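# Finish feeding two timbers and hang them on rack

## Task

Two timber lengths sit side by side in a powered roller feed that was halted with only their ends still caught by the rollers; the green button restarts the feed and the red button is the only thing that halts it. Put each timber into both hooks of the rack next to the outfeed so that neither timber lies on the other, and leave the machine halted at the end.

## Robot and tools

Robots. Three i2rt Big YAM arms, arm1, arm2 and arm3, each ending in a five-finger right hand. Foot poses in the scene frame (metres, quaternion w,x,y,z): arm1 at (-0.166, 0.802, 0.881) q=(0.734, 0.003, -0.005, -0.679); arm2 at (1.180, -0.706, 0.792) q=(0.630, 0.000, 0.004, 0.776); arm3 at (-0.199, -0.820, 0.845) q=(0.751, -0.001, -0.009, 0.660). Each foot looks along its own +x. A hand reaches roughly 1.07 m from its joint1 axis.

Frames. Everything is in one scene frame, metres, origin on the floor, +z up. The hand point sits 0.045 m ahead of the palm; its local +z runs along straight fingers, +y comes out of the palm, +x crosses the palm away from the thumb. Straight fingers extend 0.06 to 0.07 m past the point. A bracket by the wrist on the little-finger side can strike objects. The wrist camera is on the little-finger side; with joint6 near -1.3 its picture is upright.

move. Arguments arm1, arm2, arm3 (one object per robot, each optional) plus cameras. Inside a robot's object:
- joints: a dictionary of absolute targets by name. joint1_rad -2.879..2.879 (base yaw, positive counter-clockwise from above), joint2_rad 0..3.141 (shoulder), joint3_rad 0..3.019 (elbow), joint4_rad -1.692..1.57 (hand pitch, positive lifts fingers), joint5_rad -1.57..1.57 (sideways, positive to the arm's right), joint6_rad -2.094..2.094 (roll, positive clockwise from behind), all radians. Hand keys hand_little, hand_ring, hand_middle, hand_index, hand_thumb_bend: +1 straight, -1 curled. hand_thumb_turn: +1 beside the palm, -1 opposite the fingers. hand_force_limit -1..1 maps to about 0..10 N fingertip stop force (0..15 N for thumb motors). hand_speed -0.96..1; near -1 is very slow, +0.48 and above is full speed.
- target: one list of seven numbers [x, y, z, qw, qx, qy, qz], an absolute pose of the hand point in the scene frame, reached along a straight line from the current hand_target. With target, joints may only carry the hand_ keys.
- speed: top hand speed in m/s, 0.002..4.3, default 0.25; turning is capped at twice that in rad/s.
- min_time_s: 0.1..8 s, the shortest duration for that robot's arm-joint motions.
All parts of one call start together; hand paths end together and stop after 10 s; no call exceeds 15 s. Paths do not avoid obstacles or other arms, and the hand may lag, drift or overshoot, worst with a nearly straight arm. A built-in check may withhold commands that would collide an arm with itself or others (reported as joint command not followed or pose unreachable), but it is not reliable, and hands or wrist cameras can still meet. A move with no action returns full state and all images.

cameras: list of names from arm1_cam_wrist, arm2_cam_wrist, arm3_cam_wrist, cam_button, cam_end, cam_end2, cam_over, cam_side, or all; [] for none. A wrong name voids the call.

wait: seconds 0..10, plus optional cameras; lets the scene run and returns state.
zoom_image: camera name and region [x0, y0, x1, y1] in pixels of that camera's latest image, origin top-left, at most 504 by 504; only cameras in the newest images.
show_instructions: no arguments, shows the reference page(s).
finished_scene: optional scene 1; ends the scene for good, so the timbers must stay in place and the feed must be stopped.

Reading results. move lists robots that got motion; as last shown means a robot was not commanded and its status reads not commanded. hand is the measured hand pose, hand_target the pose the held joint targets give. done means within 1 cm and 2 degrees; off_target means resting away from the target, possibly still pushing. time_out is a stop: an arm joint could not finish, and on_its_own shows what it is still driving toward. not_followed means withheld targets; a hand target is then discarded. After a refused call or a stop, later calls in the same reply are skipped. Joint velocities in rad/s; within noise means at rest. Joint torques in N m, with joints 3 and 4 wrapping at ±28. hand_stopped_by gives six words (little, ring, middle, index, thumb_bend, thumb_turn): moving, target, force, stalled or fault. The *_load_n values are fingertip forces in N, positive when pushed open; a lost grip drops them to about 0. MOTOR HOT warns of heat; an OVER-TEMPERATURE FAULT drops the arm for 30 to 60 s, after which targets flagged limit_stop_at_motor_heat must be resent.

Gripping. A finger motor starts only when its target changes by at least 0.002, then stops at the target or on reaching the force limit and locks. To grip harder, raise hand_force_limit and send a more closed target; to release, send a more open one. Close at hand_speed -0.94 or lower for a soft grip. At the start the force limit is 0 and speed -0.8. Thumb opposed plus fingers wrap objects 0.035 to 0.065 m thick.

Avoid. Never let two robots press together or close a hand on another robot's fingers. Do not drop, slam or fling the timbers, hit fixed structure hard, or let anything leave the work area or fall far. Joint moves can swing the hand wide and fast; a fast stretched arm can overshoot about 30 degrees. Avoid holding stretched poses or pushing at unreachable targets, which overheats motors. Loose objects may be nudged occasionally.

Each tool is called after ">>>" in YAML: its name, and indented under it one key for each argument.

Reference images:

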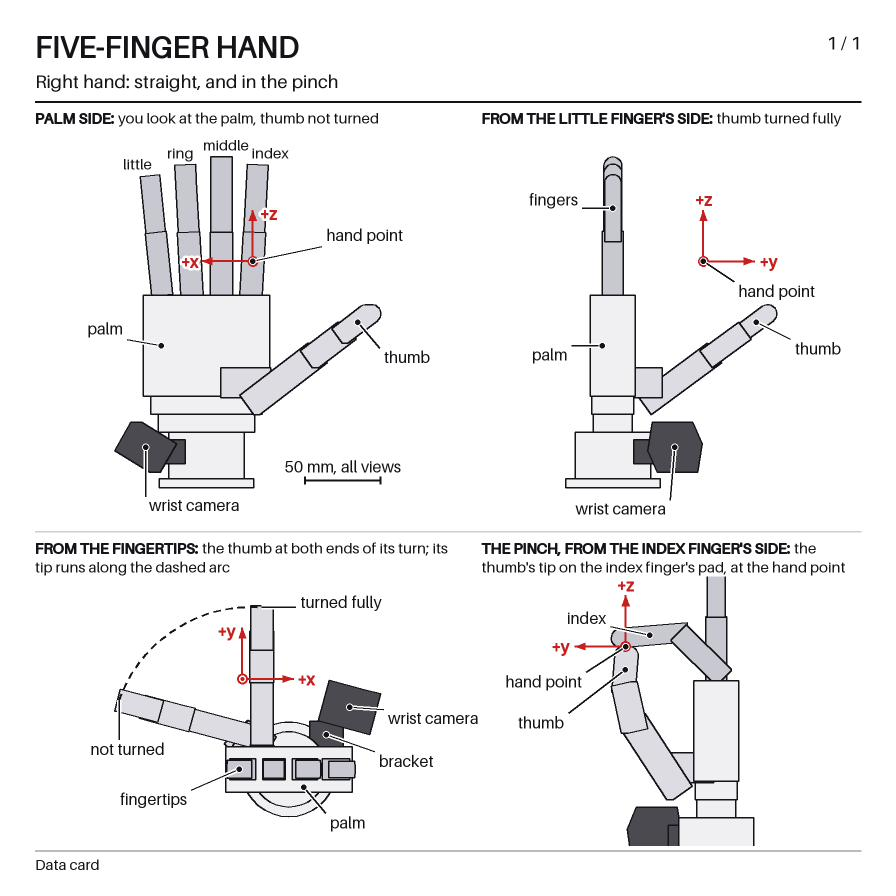

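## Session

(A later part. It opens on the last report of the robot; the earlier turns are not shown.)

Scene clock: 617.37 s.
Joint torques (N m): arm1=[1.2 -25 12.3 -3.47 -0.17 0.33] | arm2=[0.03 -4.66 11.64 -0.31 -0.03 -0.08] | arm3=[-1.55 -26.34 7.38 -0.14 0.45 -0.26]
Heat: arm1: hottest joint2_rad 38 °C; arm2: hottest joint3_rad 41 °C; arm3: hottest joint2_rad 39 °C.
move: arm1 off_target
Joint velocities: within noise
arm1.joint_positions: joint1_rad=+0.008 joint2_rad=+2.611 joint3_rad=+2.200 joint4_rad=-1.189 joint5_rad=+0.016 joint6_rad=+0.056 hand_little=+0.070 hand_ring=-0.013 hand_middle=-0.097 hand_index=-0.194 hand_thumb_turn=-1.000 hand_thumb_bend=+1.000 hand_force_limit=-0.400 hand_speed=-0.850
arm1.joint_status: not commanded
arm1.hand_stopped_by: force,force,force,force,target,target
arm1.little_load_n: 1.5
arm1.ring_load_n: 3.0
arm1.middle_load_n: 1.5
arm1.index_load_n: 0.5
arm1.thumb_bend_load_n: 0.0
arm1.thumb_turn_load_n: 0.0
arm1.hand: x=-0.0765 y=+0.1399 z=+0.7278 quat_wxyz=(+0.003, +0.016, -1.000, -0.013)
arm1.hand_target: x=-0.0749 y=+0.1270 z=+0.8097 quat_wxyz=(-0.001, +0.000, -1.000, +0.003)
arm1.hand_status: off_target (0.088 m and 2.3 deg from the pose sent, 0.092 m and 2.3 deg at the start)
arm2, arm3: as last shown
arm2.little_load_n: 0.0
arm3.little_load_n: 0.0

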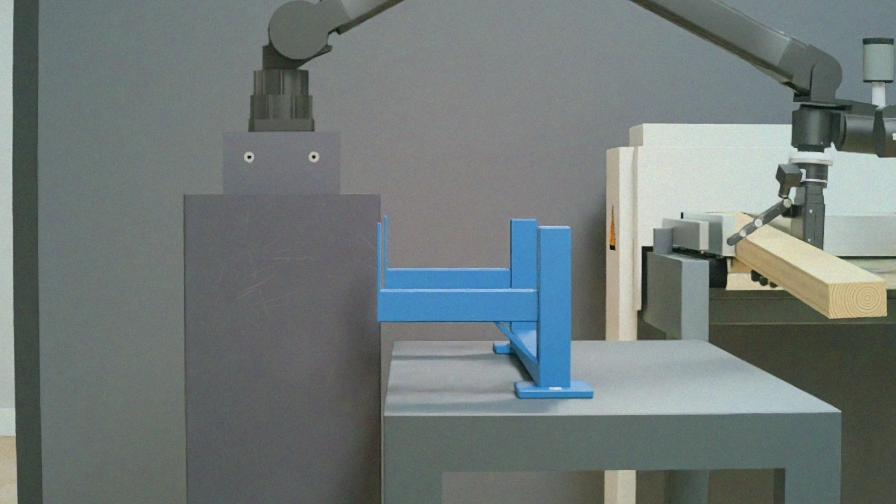

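>>> move:
  arm1: {"joints": {"hand_force_limit": 0.1, "hand_thumb_bend": 0.6, "hand_little": -0.3, "hand_ring": -0.4, "hand_middle": -0.5, "hand_index": -0.6}}
  cameras: ["arm1_cam_wrist", "cam_end"]

Scene clock: 628.00 s.
Joint torques (N m): arm1=[1.49 -25 11.85 -3.49 -0.02 0.46] | arm2=[-0.32 -4.31 11.52 -0.32 -0.11 -0.1] | arm3=[-1.49 -26.4 7.38 -0.14 0.45 -0.26]
Heat: arm1: hottest joint2_rad 38 °C; arm2: hottest joint3_rad 42 °C; arm3: hottest joint2_rad 39 °C.
move: arm1 off_target
Joint velocities: within noise
arm1.joint_positions: joint1_rad=+0.006 joint2_rad=+2.611 joint3_rad=+2.206 joint4_rad=-1.190 joint5_rad=+0.012 joint6_rad=+0.045 hand_little=-0.206 hand_ring=-0.220 hand_middle=-0.246 hand_index=-0.302 hand_thumb_turn=-1.000 hand_thumb_bend=+0.914 hand_force_limit=+0.100 hand_speed=-0.850
arm1.joint_status: hand_little off_target (ended at -0.206, target -0.300); hand_ring off_target (ended at -0.220, target -0.400); hand_middle off_target (ended at -0.246, target -0.500); hand_index off_target (ended at -0.302, target -0.600); hand_thumb_bend off_target (ended at +0.914, target +0.600); the others done
arm1.hand_stopped_by: force,force,force,force,force,target
arm1.little_load_n: 5.5
arm1.ring_load_n: 4.5
arm1.middle_load_n: 7.5
arm1.index_load_n: 7.5
arm1.thumb_bend_load_n: 8.0
arm1.thumb_turn_load_n: 1.5
arm1.hand: x=-0.0779 y=+0.1377 z=+0.7297 quat_wxyz=(+0.001, +0.020, -1.000, -0.010)
arm1.hand_target: x=-0.0748 y=+0.1272 z=+0.8096 quat_wxyz=(-0.001, +0.000, -1.000, +0.002)
arm1.hand_status: not commanded
arm2: as last shown
arm3.joint_positions: joint1_rad=+0.190 joint2_rad=+2.666 joint3_rad=+2.326 joint4_rad=-1.241 joint5_rad=-0.026 joint6_rad=+0.058 hand_little=-0.250 hand_ring=-0.222 hand_middle=-0.208 hand_index=-0.194 hand_thumb_turn=-1.000 hand_thumb_bend=+0.991 hand_force_limit=-0.400 hand_speed=-0.850
arm3.joint_status: not commanded
arm3.hand_stopped_by: force,force,force,force,force,target
arm3.little_load_n: 0.0
arm3.ring_load_n: 0.5
arm3.middle_load_n: 0.0
arm3.index_load_n: 4.5
arm3.thumb_bend_load_n: 4.0
arm3.thumb_turn_load_n: 2.5
arm3.hand: x=-0.2769 y=-0.1338 z=+0.7009 quat_wxyz=(+0.000, +1.000, +0.001, -0.006)
arm3.hand_target: x=-0.2502 y=-0.1324 z=+0.7005 quat_wxyz=(+0.000, +1.000, +0.000, +0.000)
arm3.hand_status: not commanded
arm1_cam_wrist: T_world_to_cam=[[-0.2787, 0.96003, -0.02595, -0.12827], [0.8037, 0.24794, 0.54092, -0.3678], [0.52573, 0.1299, -0.84068, 0.75719]] pos_world=[-0.13823, 0.11598, 0.83217]

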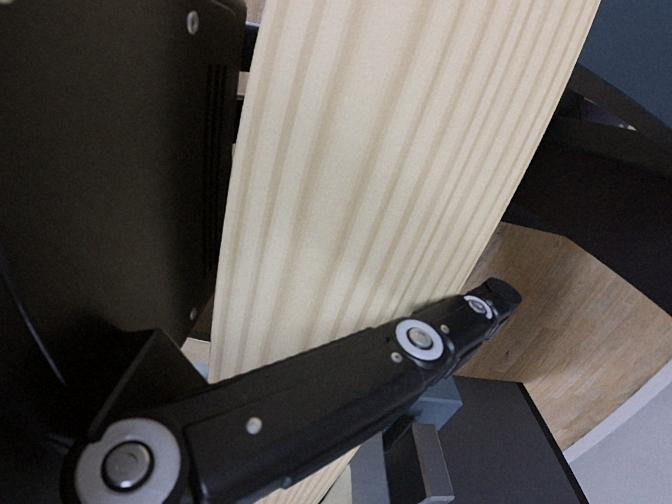

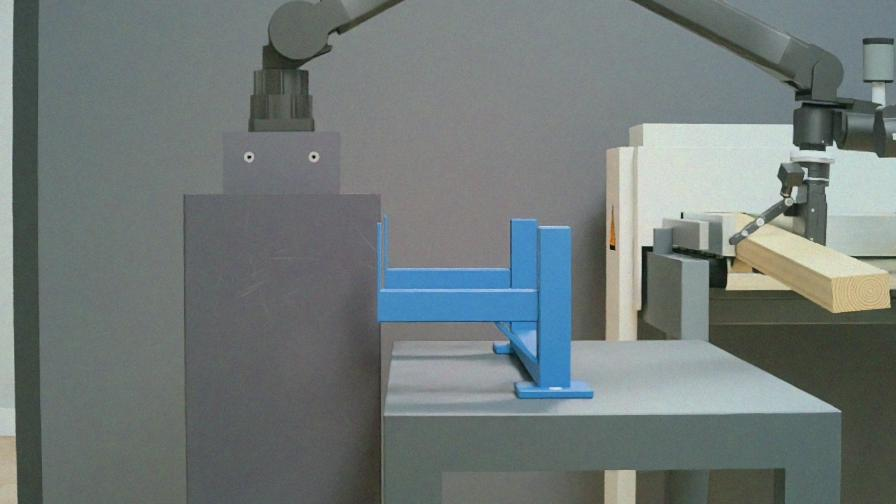

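>>> move:
  arm1: {"target": [-0.17, 0.137, 0.80, 0, 0, 1, 0], "speed": 0.08}
  cameras: ["cam_over", "cam_side", "cam_end"]

Scene clock: 637.23 s.
Joint torques (N m): arm1=[-2.67 -22.71 8.4 -1.06 0.64 -0.23] | arm2=[-0.56 -3.9 11.67 -0.47 -0.06 -0.07] | arm3=[-1.55 -26.34 7.38 -0.14 0.45 -0.26]
Heat: arm1: hottest joint2_rad 39 °C; arm2: hottest joint3_rad 42 °C; arm3: hottest joint2_rad 40 °C.
move: arm1 not_followed
Joint velocities: within noise
arm1.joint_positions: joint1_rad=-0.011 joint2_rad=+2.606 joint3_rad=+2.191 joint4_rad=-1.173 joint5_rad=-0.017 joint6_rad=+0.027 hand_little=-0.206 hand_ring=-0.220 hand_middle=-0.246 hand_index=-0.302 hand_thumb_turn=-1.000 hand_thumb_bend=+0.914 hand_force_limit=+0.100 hand_speed=-0.850
arm1.joint_status: not commanded
arm1.hand_stopped_by: force,force,force,force,force,target
arm1.little_load_n: 2.5
arm1.ring_load_n: 1.5
arm1.middle_load_n: 6.5
arm1.index_load_n: 10.0
arm1.thumb_bend_load_n: 5.5
arm1.thumb_turn_load_n: 5.0
arm1.on_its_own: joint1_rad is held at -0.058, not at its first target +0.007; joint4_rad is held at -1.216, not at its first target -1.297; joint6_rad is held at +0.003, not at its first target +0.085
arm1.hand: x=-0.0845 y=+0.1374 z=+0.7286 quat_wxyz=(-0.014, +0.020, -1.000, -0.008)
arm1.hand_target: x=-0.1215 y=+0.1309 z=+0.7689 quat_wxyz=(-0.005, +0.008, -1.000, +0.001)
arm1.hand_status: not_followed (0.111 m and 2.9 deg from the pose sent, 0.116 m and 2.6 deg at the start; pose on its path clipped on 21 of 51 steps)
arm2.joint_positions: joint1_rad=+0.315 joint2_rad=+1.187 joint3_rad=+0.914 joint4_rad=-1.321 joint5_rad=+0.009 joint6_rad=+0.960 hand_little=-1.000 hand_ring=-1.000 hand_middle=-1.000 hand_index=+1.000 hand_thumb_turn=-1.000 hand_thumb_bend=+1.000 hand_force_limit=+0.000 hand_speed=-0.500
arm2.joint_status: not commanded
arm2.hand_stopped_by: target,target,target,target,target,target
arm2.little_load_n: 0.0
arm2.ring_load_n: 0.0
arm2.middle_load_n: 0.0
arm2.index_load_n: 0.0
arm2.thumb_bend_load_n: 0.0
arm2.thumb_turn_load_n: 0.0
arm2.hand: x=+0.9771 y=-0.4820 z=+0.9267 quat_wxyz=(+0.010, +0.976, -0.217, +0.009)
arm2.hand_target: x=+0.9731 y=-0.4714 z=+0.9399 quat_wxyz=(+0.000, +0.976, -0.216, +0.000)
arm2.hand_status: not commanded
arm3.joint_positions: joint1_rad=+0.190 joint2_rad=+2.666 joint3_rad=+2.326 joint4_rad=-1.241 joint5_rad=-0.026 joint6_rad=+0.058 hand_little=-0.250 hand_ring=-0.222 hand_middle=-0.208 hand_index=-0.194 hand_thumb_turn=-1.000 hand_thumb_bend=+0.991 hand_force_limit=-0.400 hand_speed=-0.850
arm3.joint_status: not commanded
arm3.hand_stopped_by: force,force,force,force,force,target
arm3.little_load_n: 0.0
arm3.ring_load_n: 0.0
arm3.middle_load_n: 0.0
arm3.index_load_n: 4.5
arm3.thumb_bend_load_n: 4.0
arm3.thumb_turn_load_n: 2.0
arm3.hand: x=-0.2769 y=-0.1338 z=+0.7009 quat_wxyz=(+0.000, +1.000, +0.001, -0.006)
arm3.hand_target: x=-0.2502 y=-0.1324 z=+0.7005 quat_wxyz=(+0.000, +1.000, +0.000, +0.000)
arm3.hand_status: not commanded
pictures: cam_end, cam_over, cam_side
led back after a hold (arm1 arm): the arm was led back toward your command in small steps, so it may still be short of it.
pose unreachable (arm1 arm): on one or more control steps of this call this arm could not follow its commanded pose, so it was not sent that pose on those steps. On the call's last step it was still not sent that pose. It may still have moved: this result reports where it is.
cause: moving toward the commanded pose would bring a part of the arm too close to another arm (the arm3 arm, at the place that arm is still heading or pushing toward).

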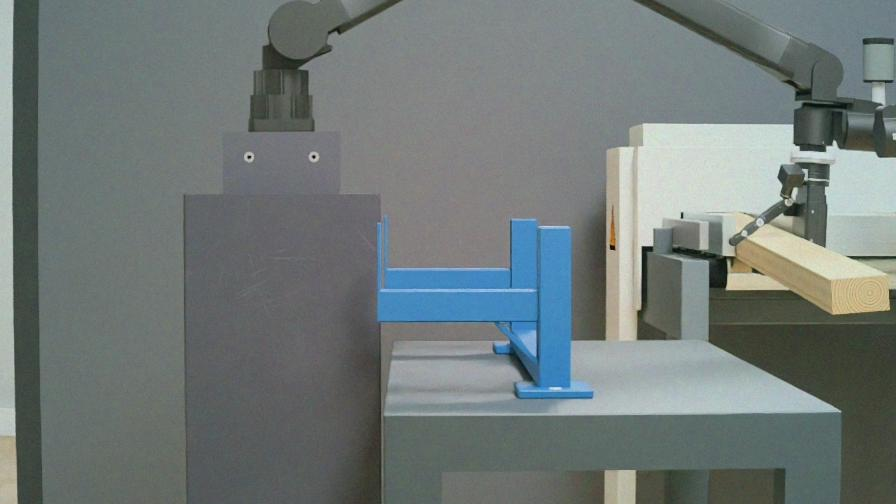

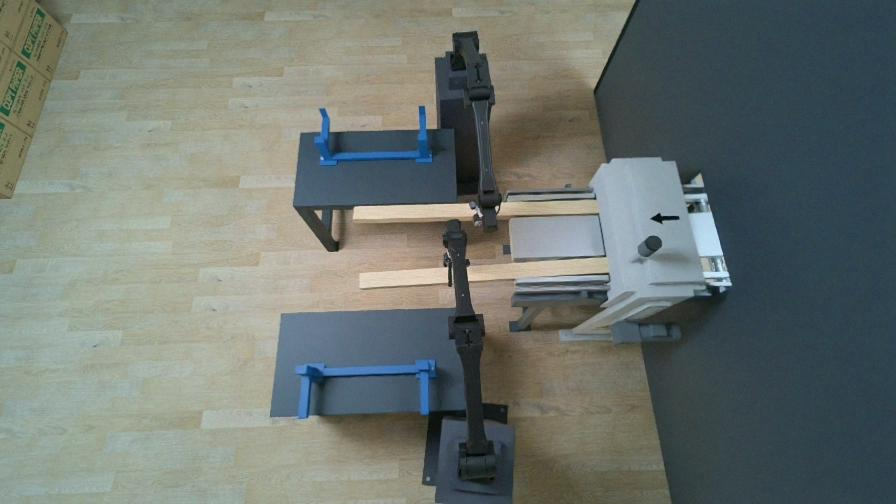

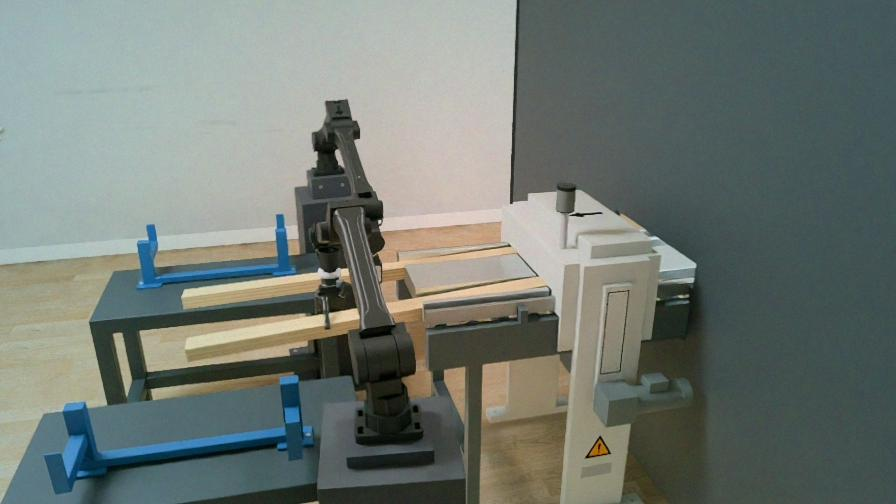

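>>> move:
  arm3: {"target": [-0.37, -0.135, 0.745, 0, 1, 0, 0], "speed": 0.08}
  cameras: ["cam_over", "cam_side", "cam_end2", "arm3_cam_wrist"]

Scene clock: 646.47 s.
Joint torques (N m): arm1=[-2.73 -22.65 8.42 -1.06 0.64 -0.24] | arm2=[0.03 -4.19 11.73 -0.36 -0.12 -0.07] | arm3=[1.96 -28.63 12.22 -1.48 -0.47 0.24]
Heat: arm1: hottest joint2_rad 39 °C; arm2: hottest joint3_rad 43 °C; arm3: hottest joint2_rad 40 °C.
move: arm3 off_target
Joint velocities: within noise
arm1, arm2: as last shown
arm1.ring_load_n: 2.0
arm1.middle_load_n: 7.0
arm1.on_its_own: joint1_rad is held at -0.058, not at its first target +0.007; joint4_rad is held at -1.216, not at its first target -1.297; joint6_rad is held at +0.003, not at its first target +0.085
arm2.thumb_turn_load_n: 0.5
arm3.joint_positions: joint1_rad=+0.307 joint2_rad=+2.666 joint3_rad=+2.326 joint4_rad=-1.305 joint5_rad=-0.007 joint6_rad=+0.170 hand_little=-0.250 hand_ring=-0.222 hand_middle=-0.207 hand_index=-0.194 hand_thumb_turn=-1.000 hand_thumb_bend=+0.989 hand_force_limit=-0.400 hand_speed=-0.850
arm3.joint_status: not commanded
arm3.hand_stopped_by: force,force,force,force,force,target
arm3.little_load_n: 0.0
arm3.ring_load_n: 0.0
arm3.middle_load_n: 5.0
arm3.index_load_n: 3.5
arm3.thumb_bend_load_n: 0.0
arm3.thumb_turn_load_n: 0.0
arm3.hand: x=-0.3571 y=-0.1610 z=+0.7030 quat_wxyz=(+0.032, +0.999, +0.003, +0.010)
arm3.hand_target: x=-0.3695 y=-0.1373 z=+0.7455 quat_wxyz=(-0.001, +1.000, +0.000, -0.001)
arm3.hand_status: off_target (0.051 m and 3.8 deg from the pose sent, 0.103 m and 0.7 deg at the start)
pictures: arm3_cam_wrist, cam_end2, cam_over, cam_side
arm3_cam_wrist: T_world_to_cam=[[0.22639, -0.97393, 0.01429, -0.07775], [-0.84539, -0.18918, 0.49953, -0.67969], [-0.4838, -0.12516, -0.86618, 0.52577]] pos_world=[-0.30263, -0.1385, 0.79604]

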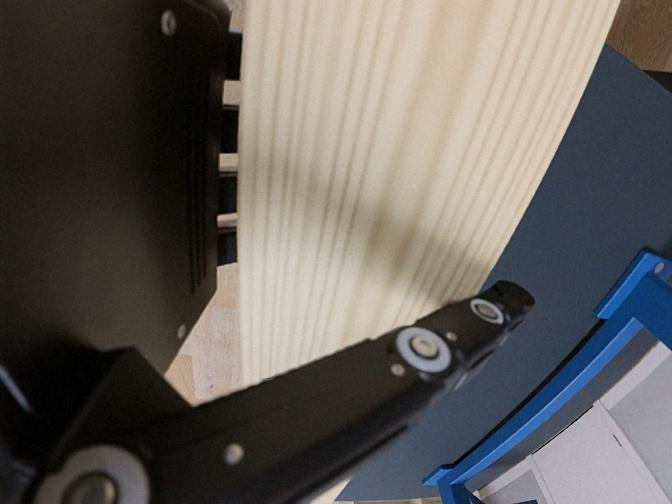

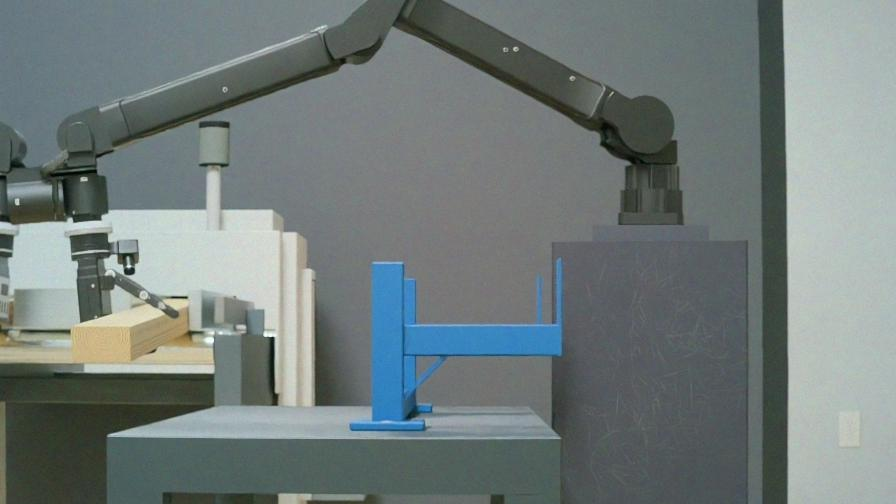

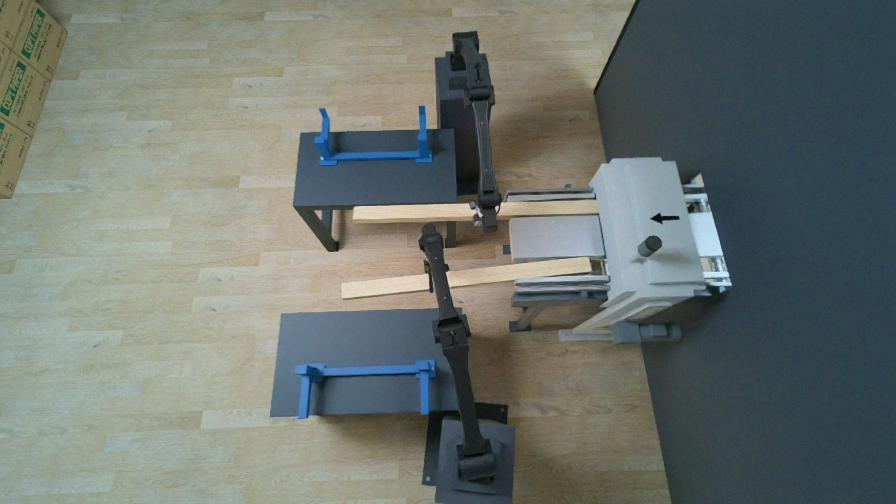

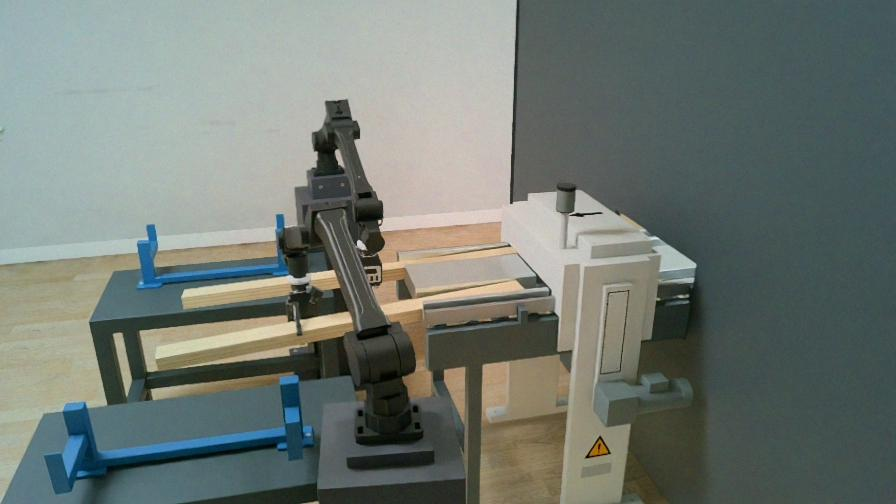

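>>> zoom_image:
  camera: "cam_over"
  region: [480, 180, 640, 310]

>>> zoom_image:
  camera: "cam_over"
  region: [330, 190, 530, 310]

Scaled by 3.150.

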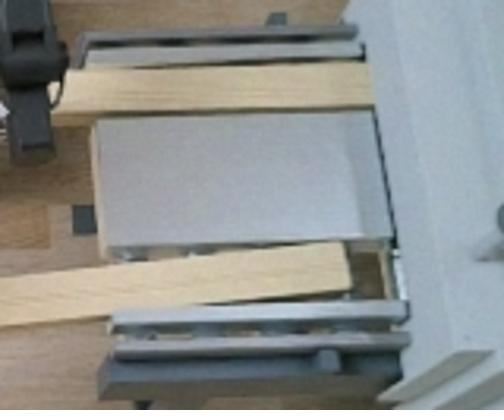

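Scaled by 2.520.

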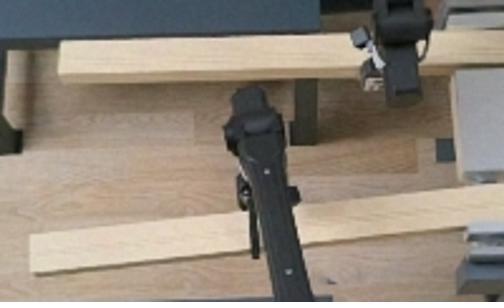

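>>> move:
  arm1: {"target": [-0.16, 0.137, 0.80, 0, 0, 1, 0], "speed": 0.08}
  cameras: ["cam_over", "cam_side", "cam_end"]

Scene clock: 659.50 s.
Joint torques (N m): arm1=[-2.32 -24.76 8.32 -2.22 0.89 -0.14] | arm2=[-0.38 -3.55 11.66 -0.44 -0.04 -0.08] | arm3=[1.9 -28.63 12.21 -1.48 -0.46 0.25]
Heat: arm1: hottest joint2_rad 40 °C; arm2: hottest joint3_rad 43 °C; arm3: hottest joint2_rad 40 °C.
move: arm1 off_target
Joint velocities: within noise
arm1.joint_positions: joint1_rad=-0.065 joint2_rad=+2.586 joint3_rad=+2.160 joint4_rad=-1.167 joint5_rad=-0.013 joint6_rad=-0.013 hand_little=-0.206 hand_ring=-0.220 hand_middle=-0.246 hand_index=-0.302 hand_thumb_turn=-1.000 hand_thumb_bend=+0.914 hand_force_limit=+0.100 hand_speed=-0.850
arm1.joint_status: not commanded
arm1.hand_stopped_by: force,force,force,force,force,target
arm1.little_load_n: 2.5
arm1.ring_load_n: 2.5
arm1.middle_load_n: 7.0
arm1.index_load_n: 9.0
arm1.thumb_bend_load_n: 6.0
arm1.thumb_turn_load_n: 1.0
arm1.hand: x=-0.1233 y=+0.1412 z=+0.7313 quat_wxyz=(-0.013, +0.013, -1.000, -0.010)
arm1.hand_target: x=-0.1584 y=+0.1371 z=+0.7951 quat_wxyz=(+0.000, +0.000, -1.000, +0.000)
arm1.hand_status: off_target (0.078 m and 2.4 deg from the pose sent, 0.104 m and 2.9 deg at the start; pose on its path clipped on 8 of 52 steps)
arm2, arm3: as last shown
arm2.middle_load_n: 0.5
arm2.thumb_turn_load_n: 0.0
arm3.middle_load_n: 4.5
pictures: cam_end, cam_over, cam_side

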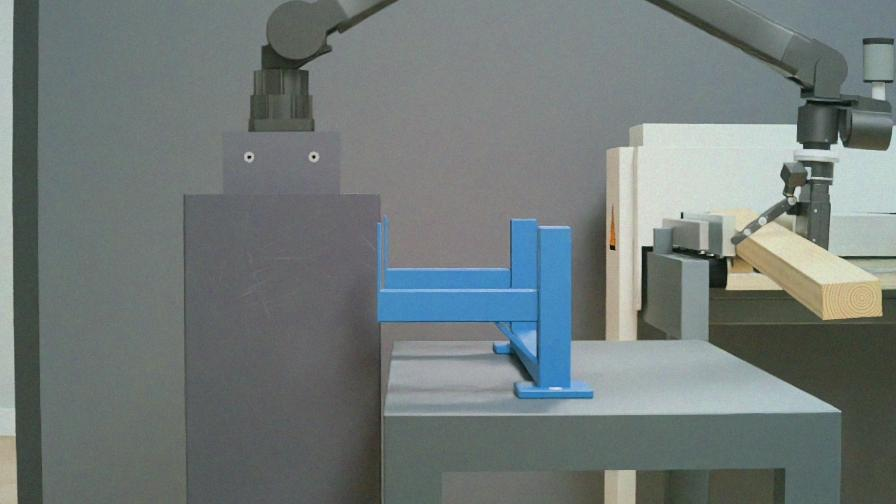

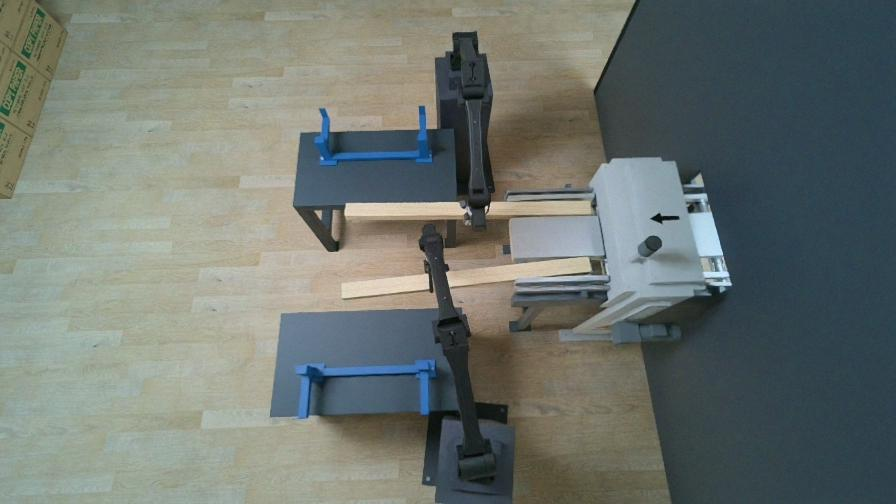

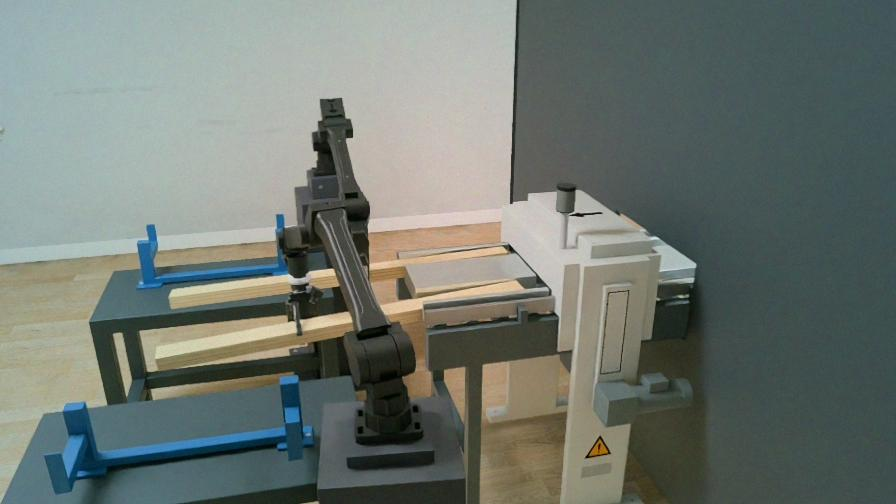

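>>> move:
  arm1: {"target": [-0.17, 0.150, 0.87, 0, 0, 1, 0], "speed": 0.08}
  cameras: ["cam_over", "cam_side", "cam_end"]

Scene clock: 666.53 s.
Joint torques (N m): arm1=[-2.14 -26.81 7.88 -3.62 0.28 -0.15] | arm2=[-0.44 -4.01 11.7 -0.49 -0.08 -0.1] | arm3=[1.9 -28.69 12.21 -1.48 -0.46 0.25]
Heat: arm1: hottest joint2_rad 42 °C; arm2: hottest joint3_rad 44 °C; arm3: hottest joint2_rad 41 °C.
move: arm1 off_target
Joint velocities: within noise
arm1.joint_positions: joint1_rad=-0.067 joint2_rad=+2.543 joint3_rad=+2.129 joint4_rad=-1.167 joint5_rad=+0.005 joint6_rad=-0.013 hand_little=-0.206 hand_ring=-0.220 hand_middle=-0.246 hand_index=-0.302 hand_thumb_turn=-1.000 hand_thumb_bend=+0.914 hand_force_limit=+0.100 hand_speed=-0.850
arm1.joint_status: not commanded
arm1.hand_stopped_by: force,force,force,force,force,target
arm1.little_load_n: 0.5
arm1.ring_load_n: 0.5
arm1.middle_load_n: 7.0
arm1.index_load_n: 11.5
arm1.thumb_bend_load_n: 4.5
arm1.thumb_turn_load_n: 4.0
arm1.hand: x=-0.1285 y=+0.1423 z=+0.7497 quat_wxyz=(-0.004, +0.012, -1.000, -0.004)
arm1.hand_target: x=-0.1587 y=+0.1467 z=+0.8346 quat_wxyz=(+0.000, +0.000, -1.000, +0.000)
arm1.hand_status: off_target (0.128 m and 1.5 deg from the pose sent, 0.147 m and 2.4 deg at the start; pose on its path clipped on 33 of 44 steps)
arm2, arm3: as last shown
arm2.little_load_n: -0.5
arm2.middle_load_n: 0.0
arm3.middle_load_n: 5.0
arm3.thumb_turn_load_n: -0.5
pictures: cam_end, cam_over, cam_side

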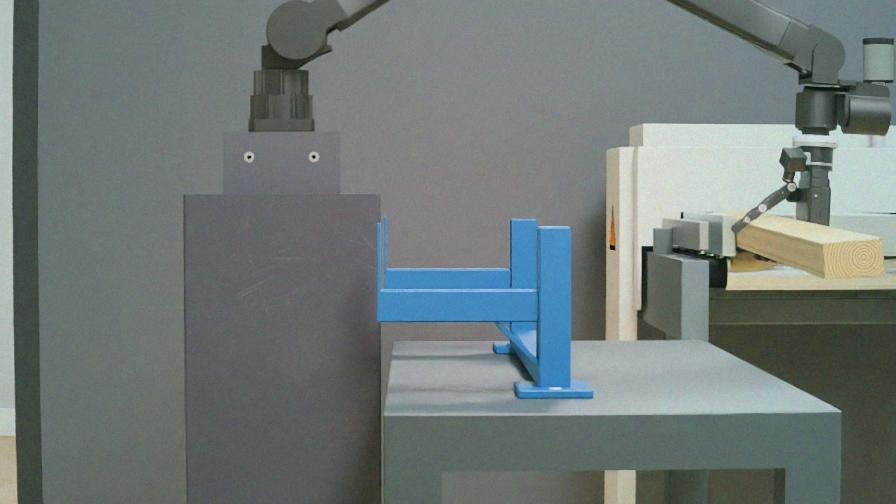

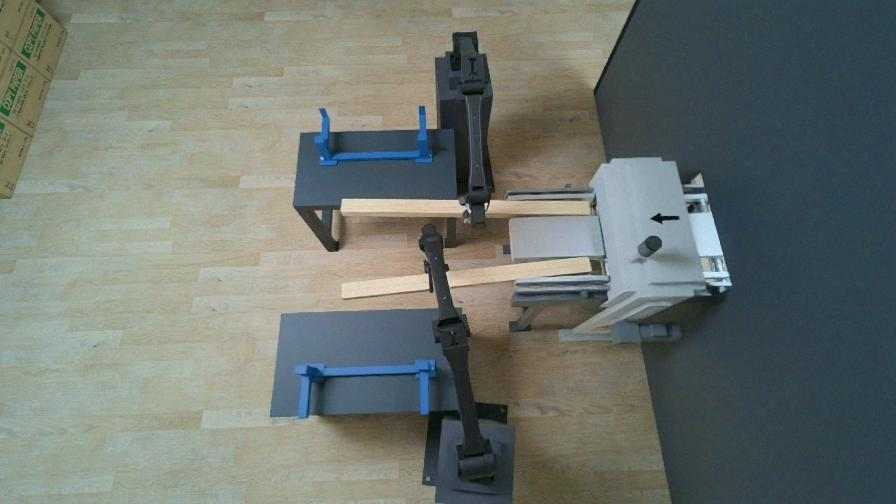

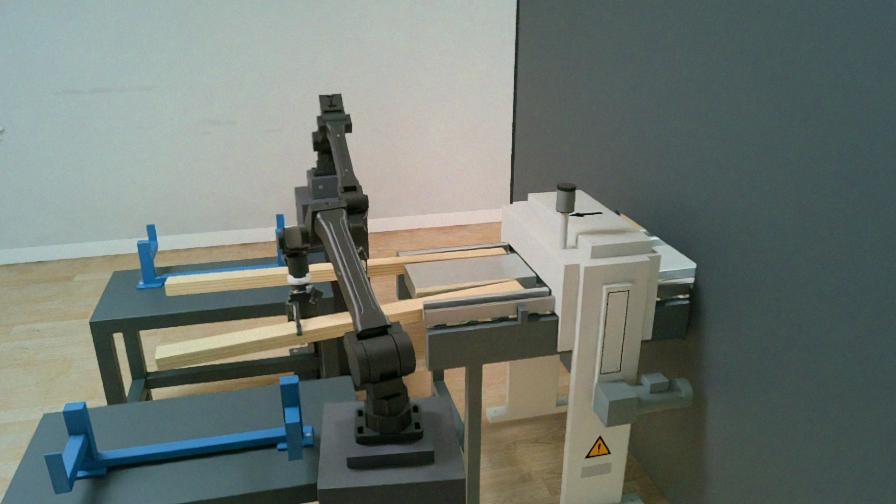

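>>> move:
  arm1: {"target": [-0.15, 0.150, 0.87, 0, 0, 1, 0], "speed": 0.08}
  cameras: ["cam_side", "cam_end"]

Scene clock: 669.63 s.
Joint torques (N m): arm1=[-0.5 -27.22 7.97 -3.84 0.27 0.04] | arm2=[-0.38 -3.9 11.71 -0.43 -0.09 -0.07] | arm3=[1.96 -28.69 12.21 -1.48 -0.46 0.25]
Heat: arm1: hottest joint2_rad 43 °C; arm2: hottest joint3_rad 44 °C; arm3: hottest joint2_rad 41 °C.
move: arm1 off_target
Joint velocities: within noise
arm1.joint_positions: joint1_rad=-0.067 joint2_rad=+2.542 joint3_rad=+2.129 joint4_rad=-1.167 joint5_rad=+0.005 joint6_rad=-0.011 hand_little=-0.206 hand_ring=-0.220 hand_middle=-0.246 hand_index=-0.302 hand_thumb_turn=-1.000 hand_thumb_bend=+0.914 hand_force_limit=+0.100 hand_speed=-0.850
arm1.joint_status: not commanded
arm1.hand_stopped_by: force,force,force,force,force,target
arm1.little_load_n: 0.5
arm1.ring_load_n: 0.5
arm1.middle_load_n: 7.5
arm1.index_load_n: 11.5
arm1.thumb_bend_load_n: 4.0
arm1.thumb_turn_load_n: 3.0
arm1.hand: x=-0.1284 y=+0.1421 z=+0.7502 quat_wxyz=(-0.004, +0.011, -1.000, -0.003)
arm1.hand_target: x=-0.1446 y=+0.1467 z=+0.8387 quat_wxyz=(+0.000, +0.000, -1.000, +0.001)
arm1.hand_status: off_target (0.122 m and 1.4 deg from the pose sent, 0.122 m and 1.5 deg at the start; pose on its path clipped on 25 of 29 steps)
arm2, arm3: as last shown
arm2.little_load_n: 0.0
arm3.thumb_turn_load_n: 0.0
pictures: cam_end, cam_side

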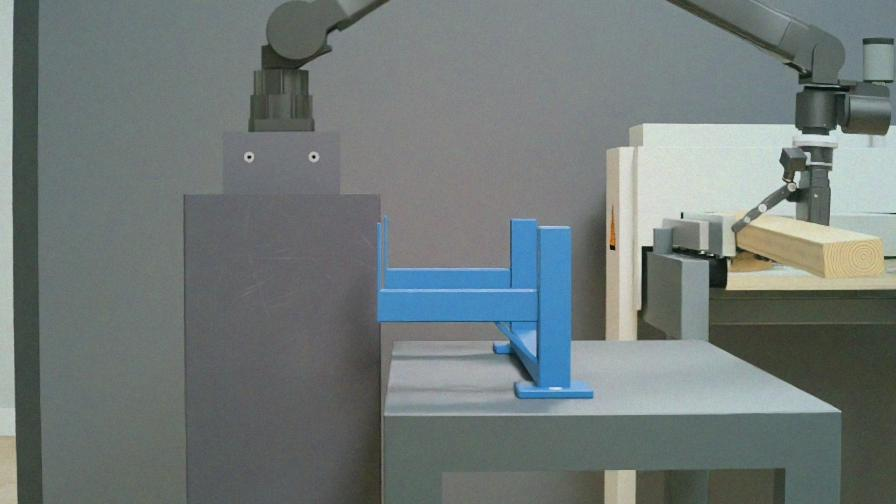

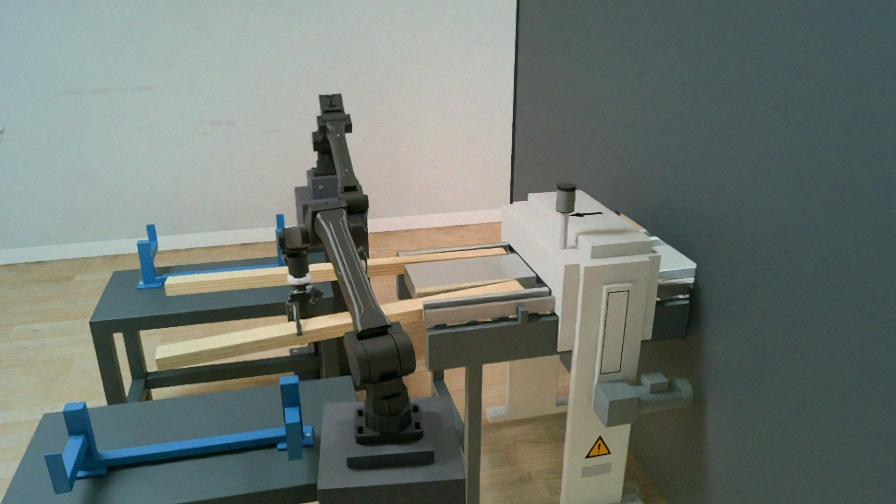

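>>> move:
  arm1: {"joints": {"joint2_rad": 2.378, "joint3_rad": 2.20, "joint4_rad": -1.40}, "min_time_s": 2.5}
  cameras: ["cam_side", "cam_end", "cam_over"]

Scene clock: 691.37 s.
Joint torques (N m): arm1=[-0.38 -26.64 12.72 -4.64 -0.15 -0.23] | arm2=[-0.62 -4.25 11.81 -0.44 -0.08 -0.08] | arm3=[1.9 -28.63 12.21 -1.48 -0.47 0.25]
Heat: arm1: hottest joint2_rad 47 °C; arm2: hottest joint3_rad 44 °C; arm3: hottest joint2_rad 42 °C.
move: arm1 time_out
Joint velocities: within noise
arm1.joint_positions: joint1_rad=-0.067 joint2_rad=+2.501 joint3_rad=+2.152 joint4_rad=-1.262 joint5_rad=+0.017 joint6_rad=+0.014 hand_little=-0.206 hand_ring=-0.220 hand_middle=-0.246 hand_index=-0.301 hand_thumb_turn=-1.000 hand_thumb_bend=+0.913 hand_force_limit=+0.100 hand_speed=-0.850
arm1.joint_status: joint4_rad time_out (moved -0.095 of -0.233); the others done
arm1.hand_stopped_by: force,force,force,force,force,target
arm1.little_load_n: 0.0
arm1.ring_load_n: 0.0
arm1.middle_load_n: 4.5
arm1.index_load_n: 15.5
arm1.thumb_bend_load_n: 2.5
arm1.thumb_turn_load_n: 3.0
arm1.on_its_own: joint4_rad reads -1.262 and still pushes toward -1.400 since a time_out
arm1.hand: x=-0.1301 y=+0.1475 z=+0.7886 quat_wxyz=(+0.003, -0.001, -1.000, -0.019)
arm1.hand_target: x=-0.1452 y=+0.1457 z=+0.8905 quat_wxyz=(+0.000, +0.000, -1.000, -0.003)
arm1.hand_status: not commanded
arm2, arm3: as last shown
arm2.ring_load_n: 0.5
arm2.middle_load_n: 0.5
arm3.index_load_n: 3.0
pictures: cam_end, cam_over, cam_side

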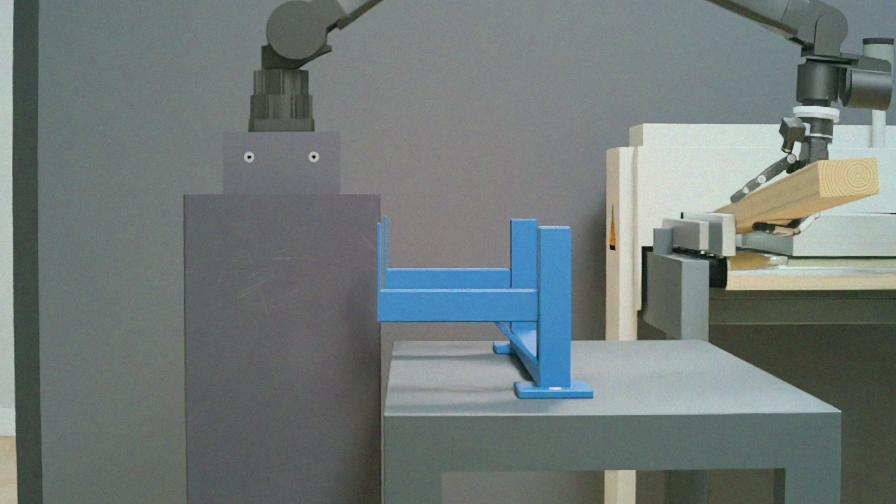

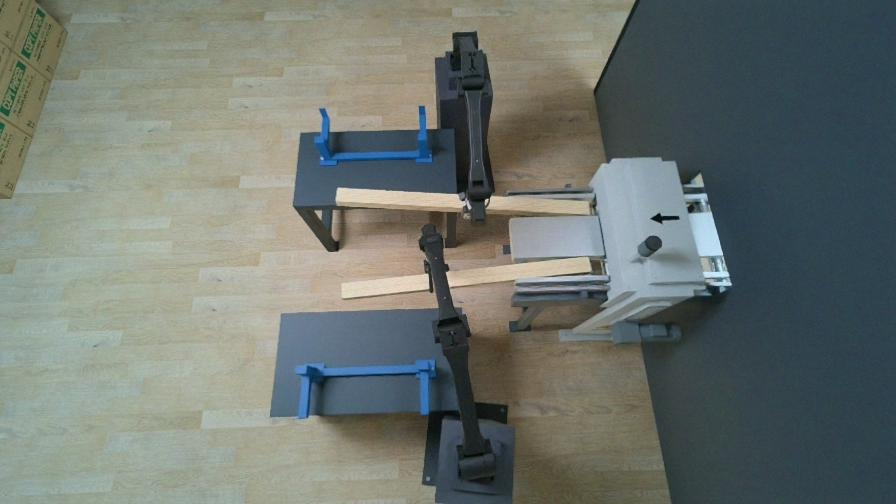

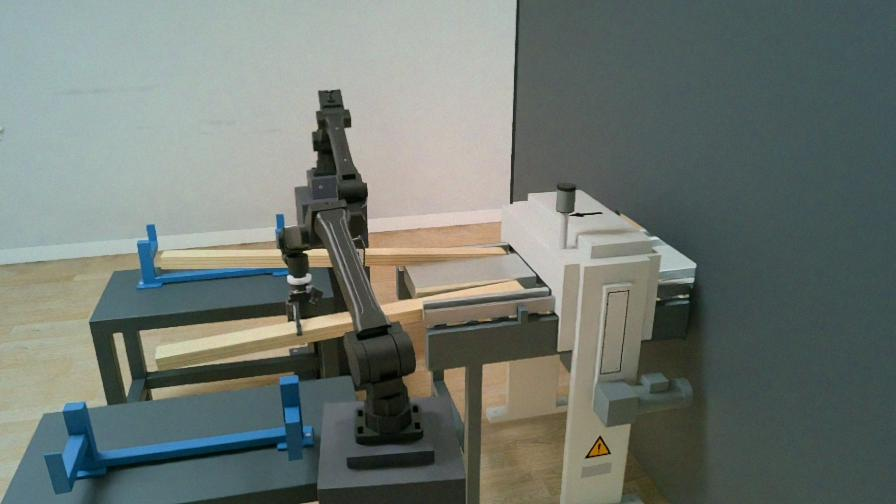

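>>> zoom_image:
  camera: "cam_over"
  region: [480, 160, 640, 290]

>>> zoom_image:
  camera: "cam_side"
  region: [380, 190, 620, 360]

Scaled by 3.150.

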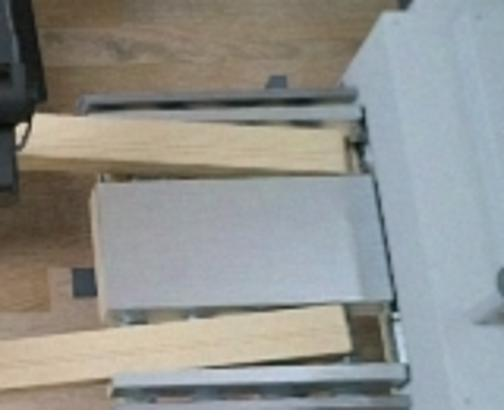

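Scaled by 2.100.

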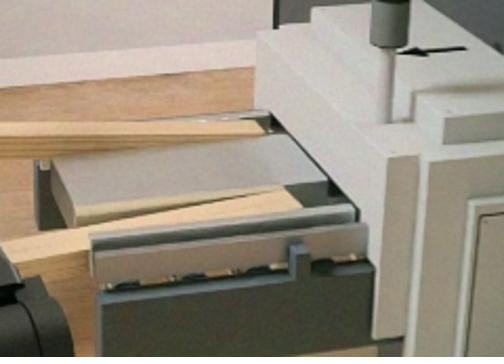

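>>> zoom_image:
  camera: "cam_over"
  region: [430, 160, 530, 240]

>>> zoom_image:
  camera: "cam_end"
  region: [600, 80, 896, 330]

Scaled by 5.040.

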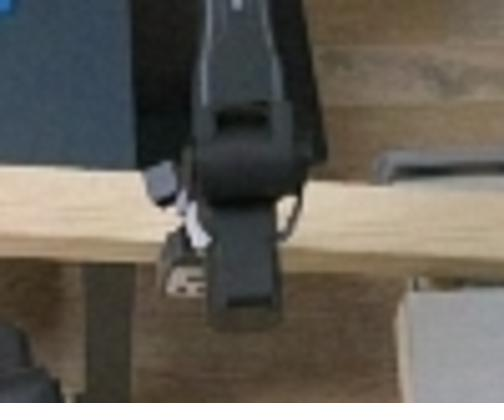

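Scaled by 1.703.

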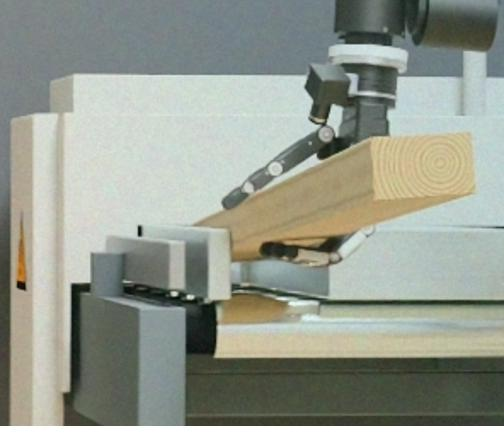

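>>> move:
  arm1: {"target": [-0.20, 0.150, 0.885, 0, 0, 1, 0], "speed": 0.08}
  cameras: ["cam_over", "cam_end"]

Scene clock: 729.07 s.
Joint torques (N m): arm1=[1.79 -25.52 10.74 -1.21 0.45 0] | arm2=[-0.44 -3.43 11.51 -0.51 -0.1 -0.09] | arm3=[1.9 -28.63 12.21 -1.47 -0.47 0.25]
Heat: arm1: hottest joint2_rad 54 °C; arm2: hottest joint3_rad 45 °C; arm3: hottest joint2_rad 43 °C.
move: arm1 off_target
Joint velocities: within noise
arm1.joint_positions: joint1_rad=-0.171 joint2_rad=+2.474 joint3_rad=+2.121 joint4_rad=-1.314 joint5_rad=+0.000 joint6_rad=-0.082 hand_little=-0.206 hand_ring=-0.219 hand_middle=-0.246 hand_index=-0.302 hand_thumb_turn=-1.000 hand_thumb_bend=+0.914 hand_force_limit=+0.100 hand_speed=-0.850
arm1.joint_status: not commanded
arm1.hand_stopped_by: force,force,force,force,force,target
arm1.little_load_n: 6.0
arm1.ring_load_n: 9.5
arm1.middle_load_n: 10.0
arm1.index_load_n: 5.0
arm1.thumb_bend_load_n: 7.0
arm1.thumb_turn_load_n: -2.5
arm1.hand: x=-0.1986 y=+0.1702 z=+0.8008 quat_wxyz=(-0.011, -0.005, -0.999, -0.047)
arm1.hand_target: x=-0.1995 y=+0.1531 z=+0.8809 quat_wxyz=(+0.000, +0.000, -1.000, +0.000)
arm1.hand_status: off_target (0.087 m and 5.5 deg from the pose sent, 0.119 m and 2.2 deg at the start; pose on its path clipped on 39 of 89 steps)
arm2, arm3: as last shown
arm2.ring_load_n: 0.0
arm2.middle_load_n: 0.0
arm2.thumb_bend_load_n: -0.5
pictures: cam_end, cam_over

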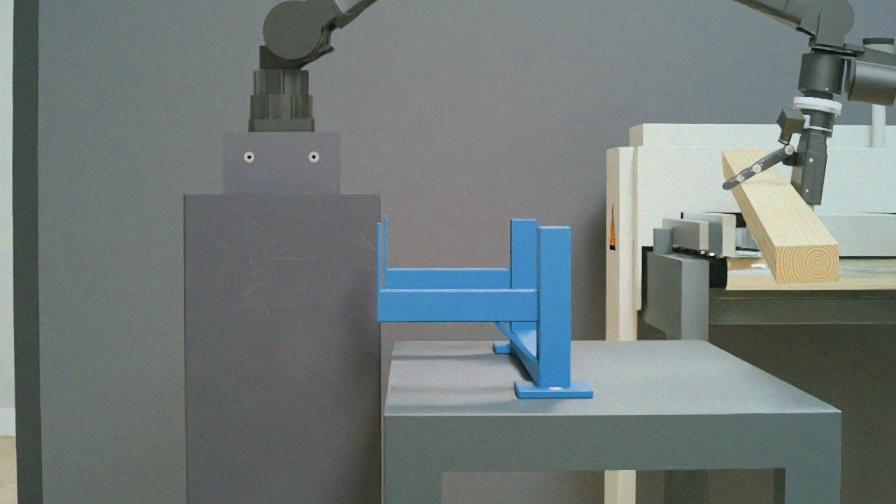

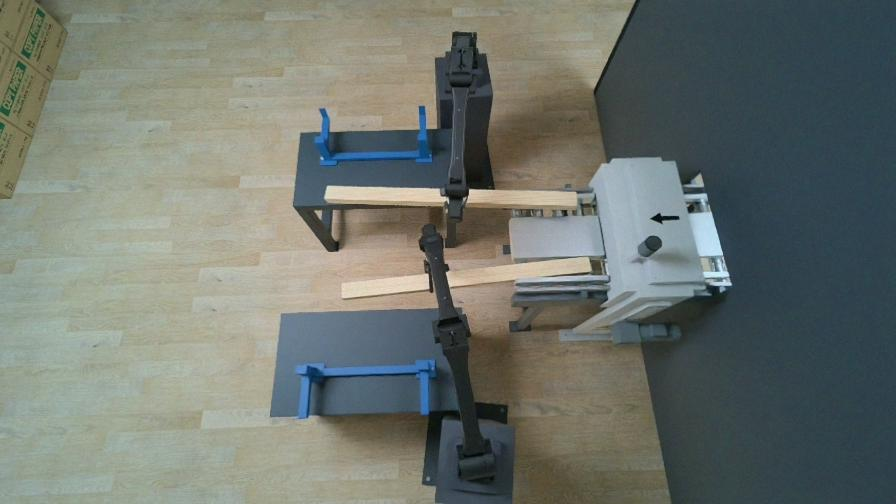

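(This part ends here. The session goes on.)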